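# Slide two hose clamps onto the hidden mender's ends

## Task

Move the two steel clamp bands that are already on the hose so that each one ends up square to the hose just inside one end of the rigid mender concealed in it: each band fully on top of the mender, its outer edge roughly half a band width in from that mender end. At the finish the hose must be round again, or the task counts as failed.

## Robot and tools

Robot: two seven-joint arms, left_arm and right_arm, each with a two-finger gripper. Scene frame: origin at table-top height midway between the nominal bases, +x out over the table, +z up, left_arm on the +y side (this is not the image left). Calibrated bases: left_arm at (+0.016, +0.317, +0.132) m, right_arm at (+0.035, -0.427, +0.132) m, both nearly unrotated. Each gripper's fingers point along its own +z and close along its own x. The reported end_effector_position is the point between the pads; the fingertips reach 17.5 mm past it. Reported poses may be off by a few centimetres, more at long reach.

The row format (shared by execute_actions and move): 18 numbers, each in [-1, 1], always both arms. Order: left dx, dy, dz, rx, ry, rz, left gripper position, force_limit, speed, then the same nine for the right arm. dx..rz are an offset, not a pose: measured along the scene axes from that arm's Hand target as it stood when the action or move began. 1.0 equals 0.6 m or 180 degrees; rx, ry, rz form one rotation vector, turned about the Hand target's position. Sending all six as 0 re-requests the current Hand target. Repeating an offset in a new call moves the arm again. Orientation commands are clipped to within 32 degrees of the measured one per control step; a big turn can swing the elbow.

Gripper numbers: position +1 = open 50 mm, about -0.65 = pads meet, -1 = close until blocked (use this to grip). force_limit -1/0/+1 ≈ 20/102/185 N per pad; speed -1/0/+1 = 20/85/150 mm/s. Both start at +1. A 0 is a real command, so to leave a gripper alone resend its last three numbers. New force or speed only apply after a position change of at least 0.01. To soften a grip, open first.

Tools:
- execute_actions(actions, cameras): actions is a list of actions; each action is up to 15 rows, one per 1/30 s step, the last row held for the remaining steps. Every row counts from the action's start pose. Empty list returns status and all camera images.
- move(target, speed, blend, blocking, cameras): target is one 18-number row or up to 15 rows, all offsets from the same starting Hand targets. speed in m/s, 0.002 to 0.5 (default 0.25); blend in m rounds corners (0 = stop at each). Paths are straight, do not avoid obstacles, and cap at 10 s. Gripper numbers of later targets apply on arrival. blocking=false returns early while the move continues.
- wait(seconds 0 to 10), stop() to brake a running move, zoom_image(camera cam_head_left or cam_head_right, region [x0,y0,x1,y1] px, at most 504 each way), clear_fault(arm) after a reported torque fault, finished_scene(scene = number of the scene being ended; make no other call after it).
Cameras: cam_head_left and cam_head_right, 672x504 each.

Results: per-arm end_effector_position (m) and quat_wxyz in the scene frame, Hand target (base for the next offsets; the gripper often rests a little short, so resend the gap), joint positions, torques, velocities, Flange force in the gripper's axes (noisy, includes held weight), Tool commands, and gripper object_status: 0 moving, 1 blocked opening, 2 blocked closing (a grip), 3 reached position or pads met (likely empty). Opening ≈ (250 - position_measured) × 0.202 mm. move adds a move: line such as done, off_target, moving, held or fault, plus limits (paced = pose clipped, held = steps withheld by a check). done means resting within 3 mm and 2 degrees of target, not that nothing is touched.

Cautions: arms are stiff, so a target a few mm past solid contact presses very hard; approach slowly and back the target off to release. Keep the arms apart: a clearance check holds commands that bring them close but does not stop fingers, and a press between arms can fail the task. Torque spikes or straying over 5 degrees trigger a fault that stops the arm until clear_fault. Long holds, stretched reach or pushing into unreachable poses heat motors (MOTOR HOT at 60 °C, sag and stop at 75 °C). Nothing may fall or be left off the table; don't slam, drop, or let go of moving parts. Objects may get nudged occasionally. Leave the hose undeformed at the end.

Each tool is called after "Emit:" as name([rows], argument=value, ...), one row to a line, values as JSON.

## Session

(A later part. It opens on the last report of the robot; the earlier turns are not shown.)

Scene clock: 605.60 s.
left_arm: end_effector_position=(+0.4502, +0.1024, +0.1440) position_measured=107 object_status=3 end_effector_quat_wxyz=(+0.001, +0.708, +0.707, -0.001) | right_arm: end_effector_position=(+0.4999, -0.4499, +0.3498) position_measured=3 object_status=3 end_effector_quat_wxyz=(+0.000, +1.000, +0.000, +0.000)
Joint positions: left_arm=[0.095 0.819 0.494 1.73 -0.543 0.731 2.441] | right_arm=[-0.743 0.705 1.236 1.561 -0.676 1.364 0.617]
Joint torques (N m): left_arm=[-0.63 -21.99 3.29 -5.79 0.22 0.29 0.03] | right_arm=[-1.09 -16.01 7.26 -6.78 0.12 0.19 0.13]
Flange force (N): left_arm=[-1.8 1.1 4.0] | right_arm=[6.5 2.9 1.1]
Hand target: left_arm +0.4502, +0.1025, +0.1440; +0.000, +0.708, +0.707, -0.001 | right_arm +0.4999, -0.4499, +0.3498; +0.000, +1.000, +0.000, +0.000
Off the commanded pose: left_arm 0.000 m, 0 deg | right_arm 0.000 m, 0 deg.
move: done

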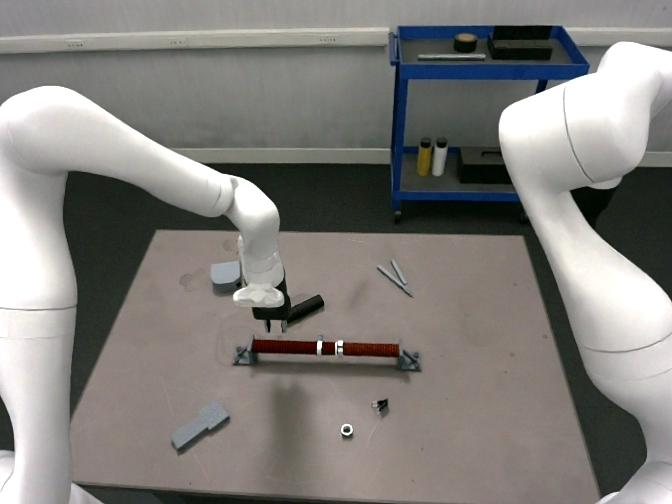

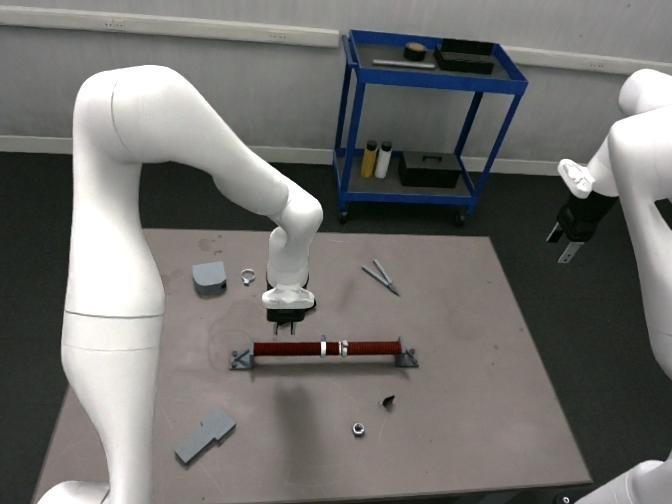

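Emit:
move([
  [0, -0.2583, 0, 0, 0, 0.5, 0.85, -1, 1, 0, 0, 0, 0, 0, 0, 1, 1, 1],
  [0, -0.2583, -0.1467, 0, 0, 0.5, 0.85, -1, 1, 0, 0, 0, 0, 0, 0, 1, 1, 1],
  [0, -0.2583, -0.1467, 0, 0, 0.5, -1, -1, 0, 0, 0, 0, 0, 0, 0, 1, 1, 1],
], speed=[0.2, 0.05, 0.05])

Emit:
move([
  [0, 0, 0, 0, 0, 0, 0.85, -1, 1, 0, 0, 0, 0, 0, 0, 1, 1, 1],
  [0, 0.0033, 0, 0, 0, 0, 0.85, -1, 1, 0, 0, 0, 0, 0, 0, 1, 1, 1],
  [0, 0.0033, 0, 0, 0, 0, -1, -1, 0, 0, 0, 0, 0, 0, 0, 1, 1, 1],
], speed=0.05)

Emit:
move([
  [0, 0, 0, 0, 0, 0, 0.85, -1, 1, 0, 0, 0, 0, 0, 0, 1, 1, 1],
  [0, 0.0033, 0, 0, 0, 0, 0.85, -1, 1, 0, 0, 0, 0, 0, 0, 1, 1, 1],
  [0, 0.0033, 0, 0, 0, 0, -1, -1, 0, 0, 0, 0, 0, 0, 0, 1, 1, 1],
], speed=0.05, cameras=["all"])

Emit:
zoom_image(camera="cam_head_left", region=[300, 325, 360, 375])

Scene clock: 635.03 s.
left_arm: end_effector_position=(+0.4503, -0.0525, +0.0560) position_measured=101 object_status=2 end_effector_quat_wxyz=(+0.001, +0.001, +1.000, +0.000) | right_arm: end_effector_position=(+0.4999, -0.4499, +0.3498) position_measured=3 object_status=3 end_effector_quat_wxyz=(+0.000, +1.000, +0.000, +0.000)
Joint positions: left_arm=[0.622 1.053 0.067 1.386 -0.091 0.705 3.868] | right_arm=[-0.743 0.705 1.236 1.561 -0.676 1.364 0.617]
Joint torques (N m): left_arm=[-0.42 -27.13 0.95 -5.89 0.25 0.71 0.06] | right_arm=[-1.13 -15.96 7.26 -6.73 0.13 0.18 0.11]
Flange force (N): left_arm=[-2.2 -2.7 5.3] | right_arm=[6.7 3.0 0.9]
Hand target: left_arm +0.4502, -0.0525, +0.0560; +0.001, +0.001, +1.000, +0.000 | right_arm +0.4999, -0.4499, +0.3498; +0.000, +1.000, +0.000, +0.000
Off the commanded pose: left_arm 0.000 m, 0 deg | right_arm 0.000 m, 0 deg.
move: done

Scene clock: 636.73 s.
left_arm: end_effector_position=(+0.4502, -0.0505, +0.0560) position_measured=70 object_status=2 end_effector_quat_wxyz=(+0.001, +0.001, +1.000, +0.000) | right_arm: end_effector_position=(+0.4999, -0.4499, +0.3498) position_measured=3 object_status=3 end_effector_quat_wxyz=(+0.000, +1.000, +0.000, +0.000)
Joint positions: left_arm=[0.619 1.051 0.067 1.392 -0.092 0.701 3.865] | right_arm=[-0.743 0.705 1.236 1.561 -0.676 1.364 0.617]
Joint torques (N m): left_arm=[-0.64 -26.94 0.73 -6.53 0.12 0.28 0.04] | right_arm=[-1.1 -16 7.29 -6.8 0.08 0.19 0.11]
Flange force (N): left_arm=[-0.5 -1.8 4.1] | right_arm=[6.4 3.0 1.1]
Hand target: left_arm +0.4502, -0.0505, +0.0560; +0.001, +0.001, +1.000, +0.000 | right_arm +0.4999, -0.4499, +0.3498; +0.000, +1.000, +0.000, +0.000
Off the commanded pose: left_arm 0.000 m, 0 deg | right_arm 0.000 m, 0 deg.
move: done

Scene clock: 638.43 s.
left_arm: end_effector_position=(+0.4502, -0.0485, +0.0560) position_measured=68 object_status=2 end_effector_quat_wxyz=(+0.001, +0.001, +1.000, +0.000) | right_arm: end_effector_position=(+0.4999, -0.4499, +0.3498) position_measured=3 object_status=3 end_effector_quat_wxyz=(+0.000, +1.000, +0.000, +0.000)
Joint positions: left_arm=[0.616 1.049 0.067 1.397 -0.092 0.698 3.863] | right_arm=[-0.743 0.705 1.236 1.561 -0.676 1.364 0.617]
Joint torques (N m): left_arm=[-0.69 -26.85 0.73 -6.56 0.18 0.31 0.01] | right_arm=[-1.12 -16.01 7.28 -6.78 0.09 0.19 0.1]
Flange force (N): left_arm=[-0.1 -1.6 4.1] | right_arm=[6.5 3.0 1.1]
Hand target: left_arm +0.4502, -0.0485, +0.0560; +0.001, +0.001, +1.000, +0.000 | right_arm +0.4999, -0.4499, +0.3498; +0.000, +1.000, +0.000, +0.000
Off the commanded pose: left_arm 0.000 m, 0 deg | right_arm 0.000 m, 0 deg.
move: done

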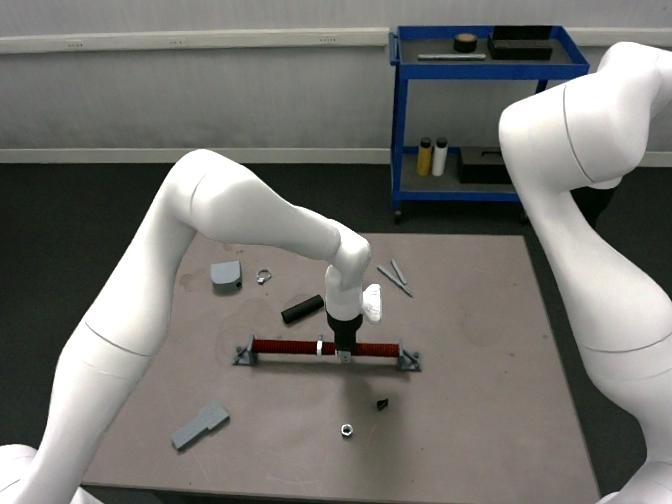

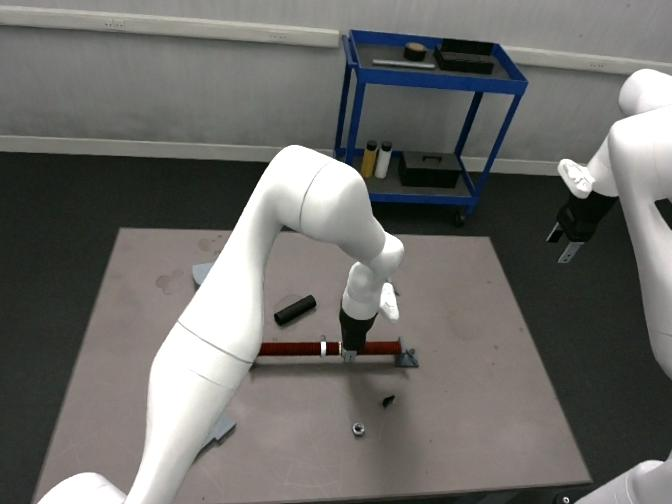

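Scaled by 8.400.

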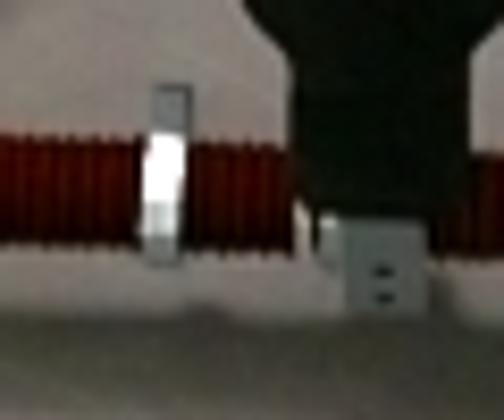

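Emit:
move([
  [0, 0, 0, 0, 0, 0, 0.85, -1, 0, 0, 0, 0, 0, 0, 0, 1, 1, 1],
  [0, 0, 0.12, 0, 0, 0, 0.85, -1, 1, 0, 0, 0, 0, 0, 0, 1, 1, 1],
  [0, 0.3, 0.2, 0, 0, 0, 1, -1, 1, 0, 0, 0, 0, 0, 0, 1, 1, 1],
], speed=[0.05, 0.1, 0.2], cameras=["all"])

Emit:
zoom_image(camera="cam_head_left", region=[300, 325, 360, 375])

Emit:
zoom_image(camera="cam_head_right", region=[300, 325, 360, 375])

Scene clock: 647.93 s.
left_arm: end_effector_position=(+0.4502, +0.1315, +0.1760) position_measured=3 object_status=3 end_effector_quat_wxyz=(+0.001, +0.001, +1.000, +0.000) | right_arm: end_effector_position=(+0.4999, -0.4499, +0.3498) position_measured=3 object_status=3 end_effector_quat_wxyz=(+0.000, +1.000, +0.000, +0.000)
Joint positions: left_arm=[0.287 0.683 0.093 1.747 -0.091 0.714 3.57] | right_arm=[-0.743 0.705 1.236 1.561 -0.676 1.364 0.617]
Joint torques (N m): left_arm=[-0.63 -21.78 0.6 -6.73 0.17 0.32 0.02] | right_arm=[-1.1 -15.98 7.28 -6.77 0.12 0.18 0.09]
Flange force (N): left_arm=[-0.7 -1.7 4.5] | right_arm=[6.5 3.0 1.0]
Hand target: left_arm +0.4502, +0.1315, +0.1760; +0.001, +0.001, +1.000, +0.000 | right_arm +0.4999, -0.4499, +0.3498; +0.000, +1.000, +0.000, +0.000
Off the commanded pose: left_arm 0.000 m, 0 deg | right_arm 0.000 m, 0 deg.
move: done

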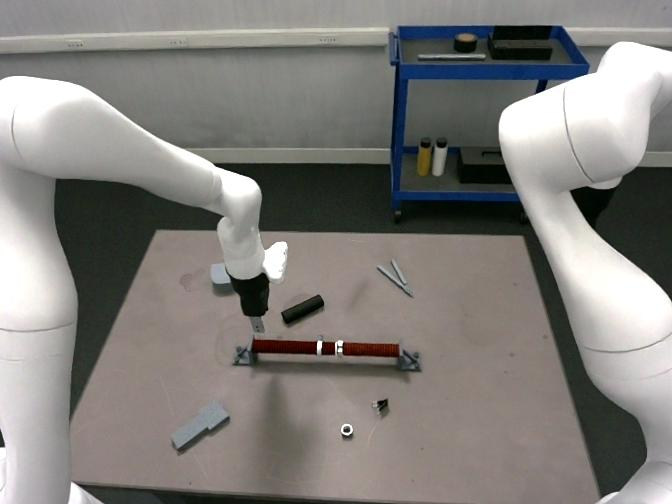

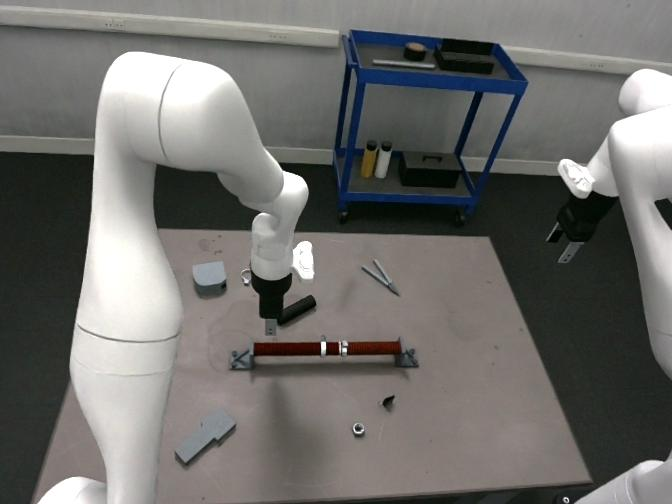

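Scaled by 8.400.

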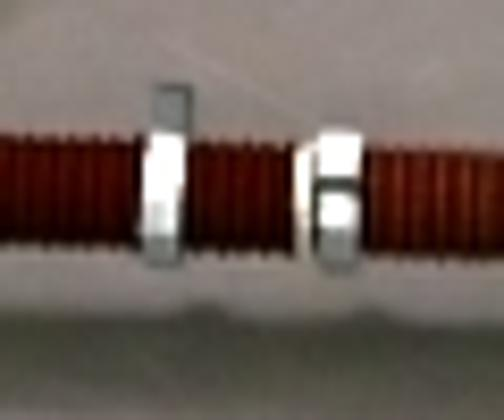

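Scaled by 8.400.

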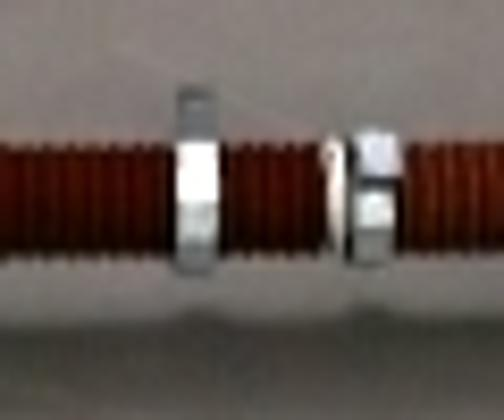

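Emit:
finished_scene(scene=1)

The scene is finished: the task was done.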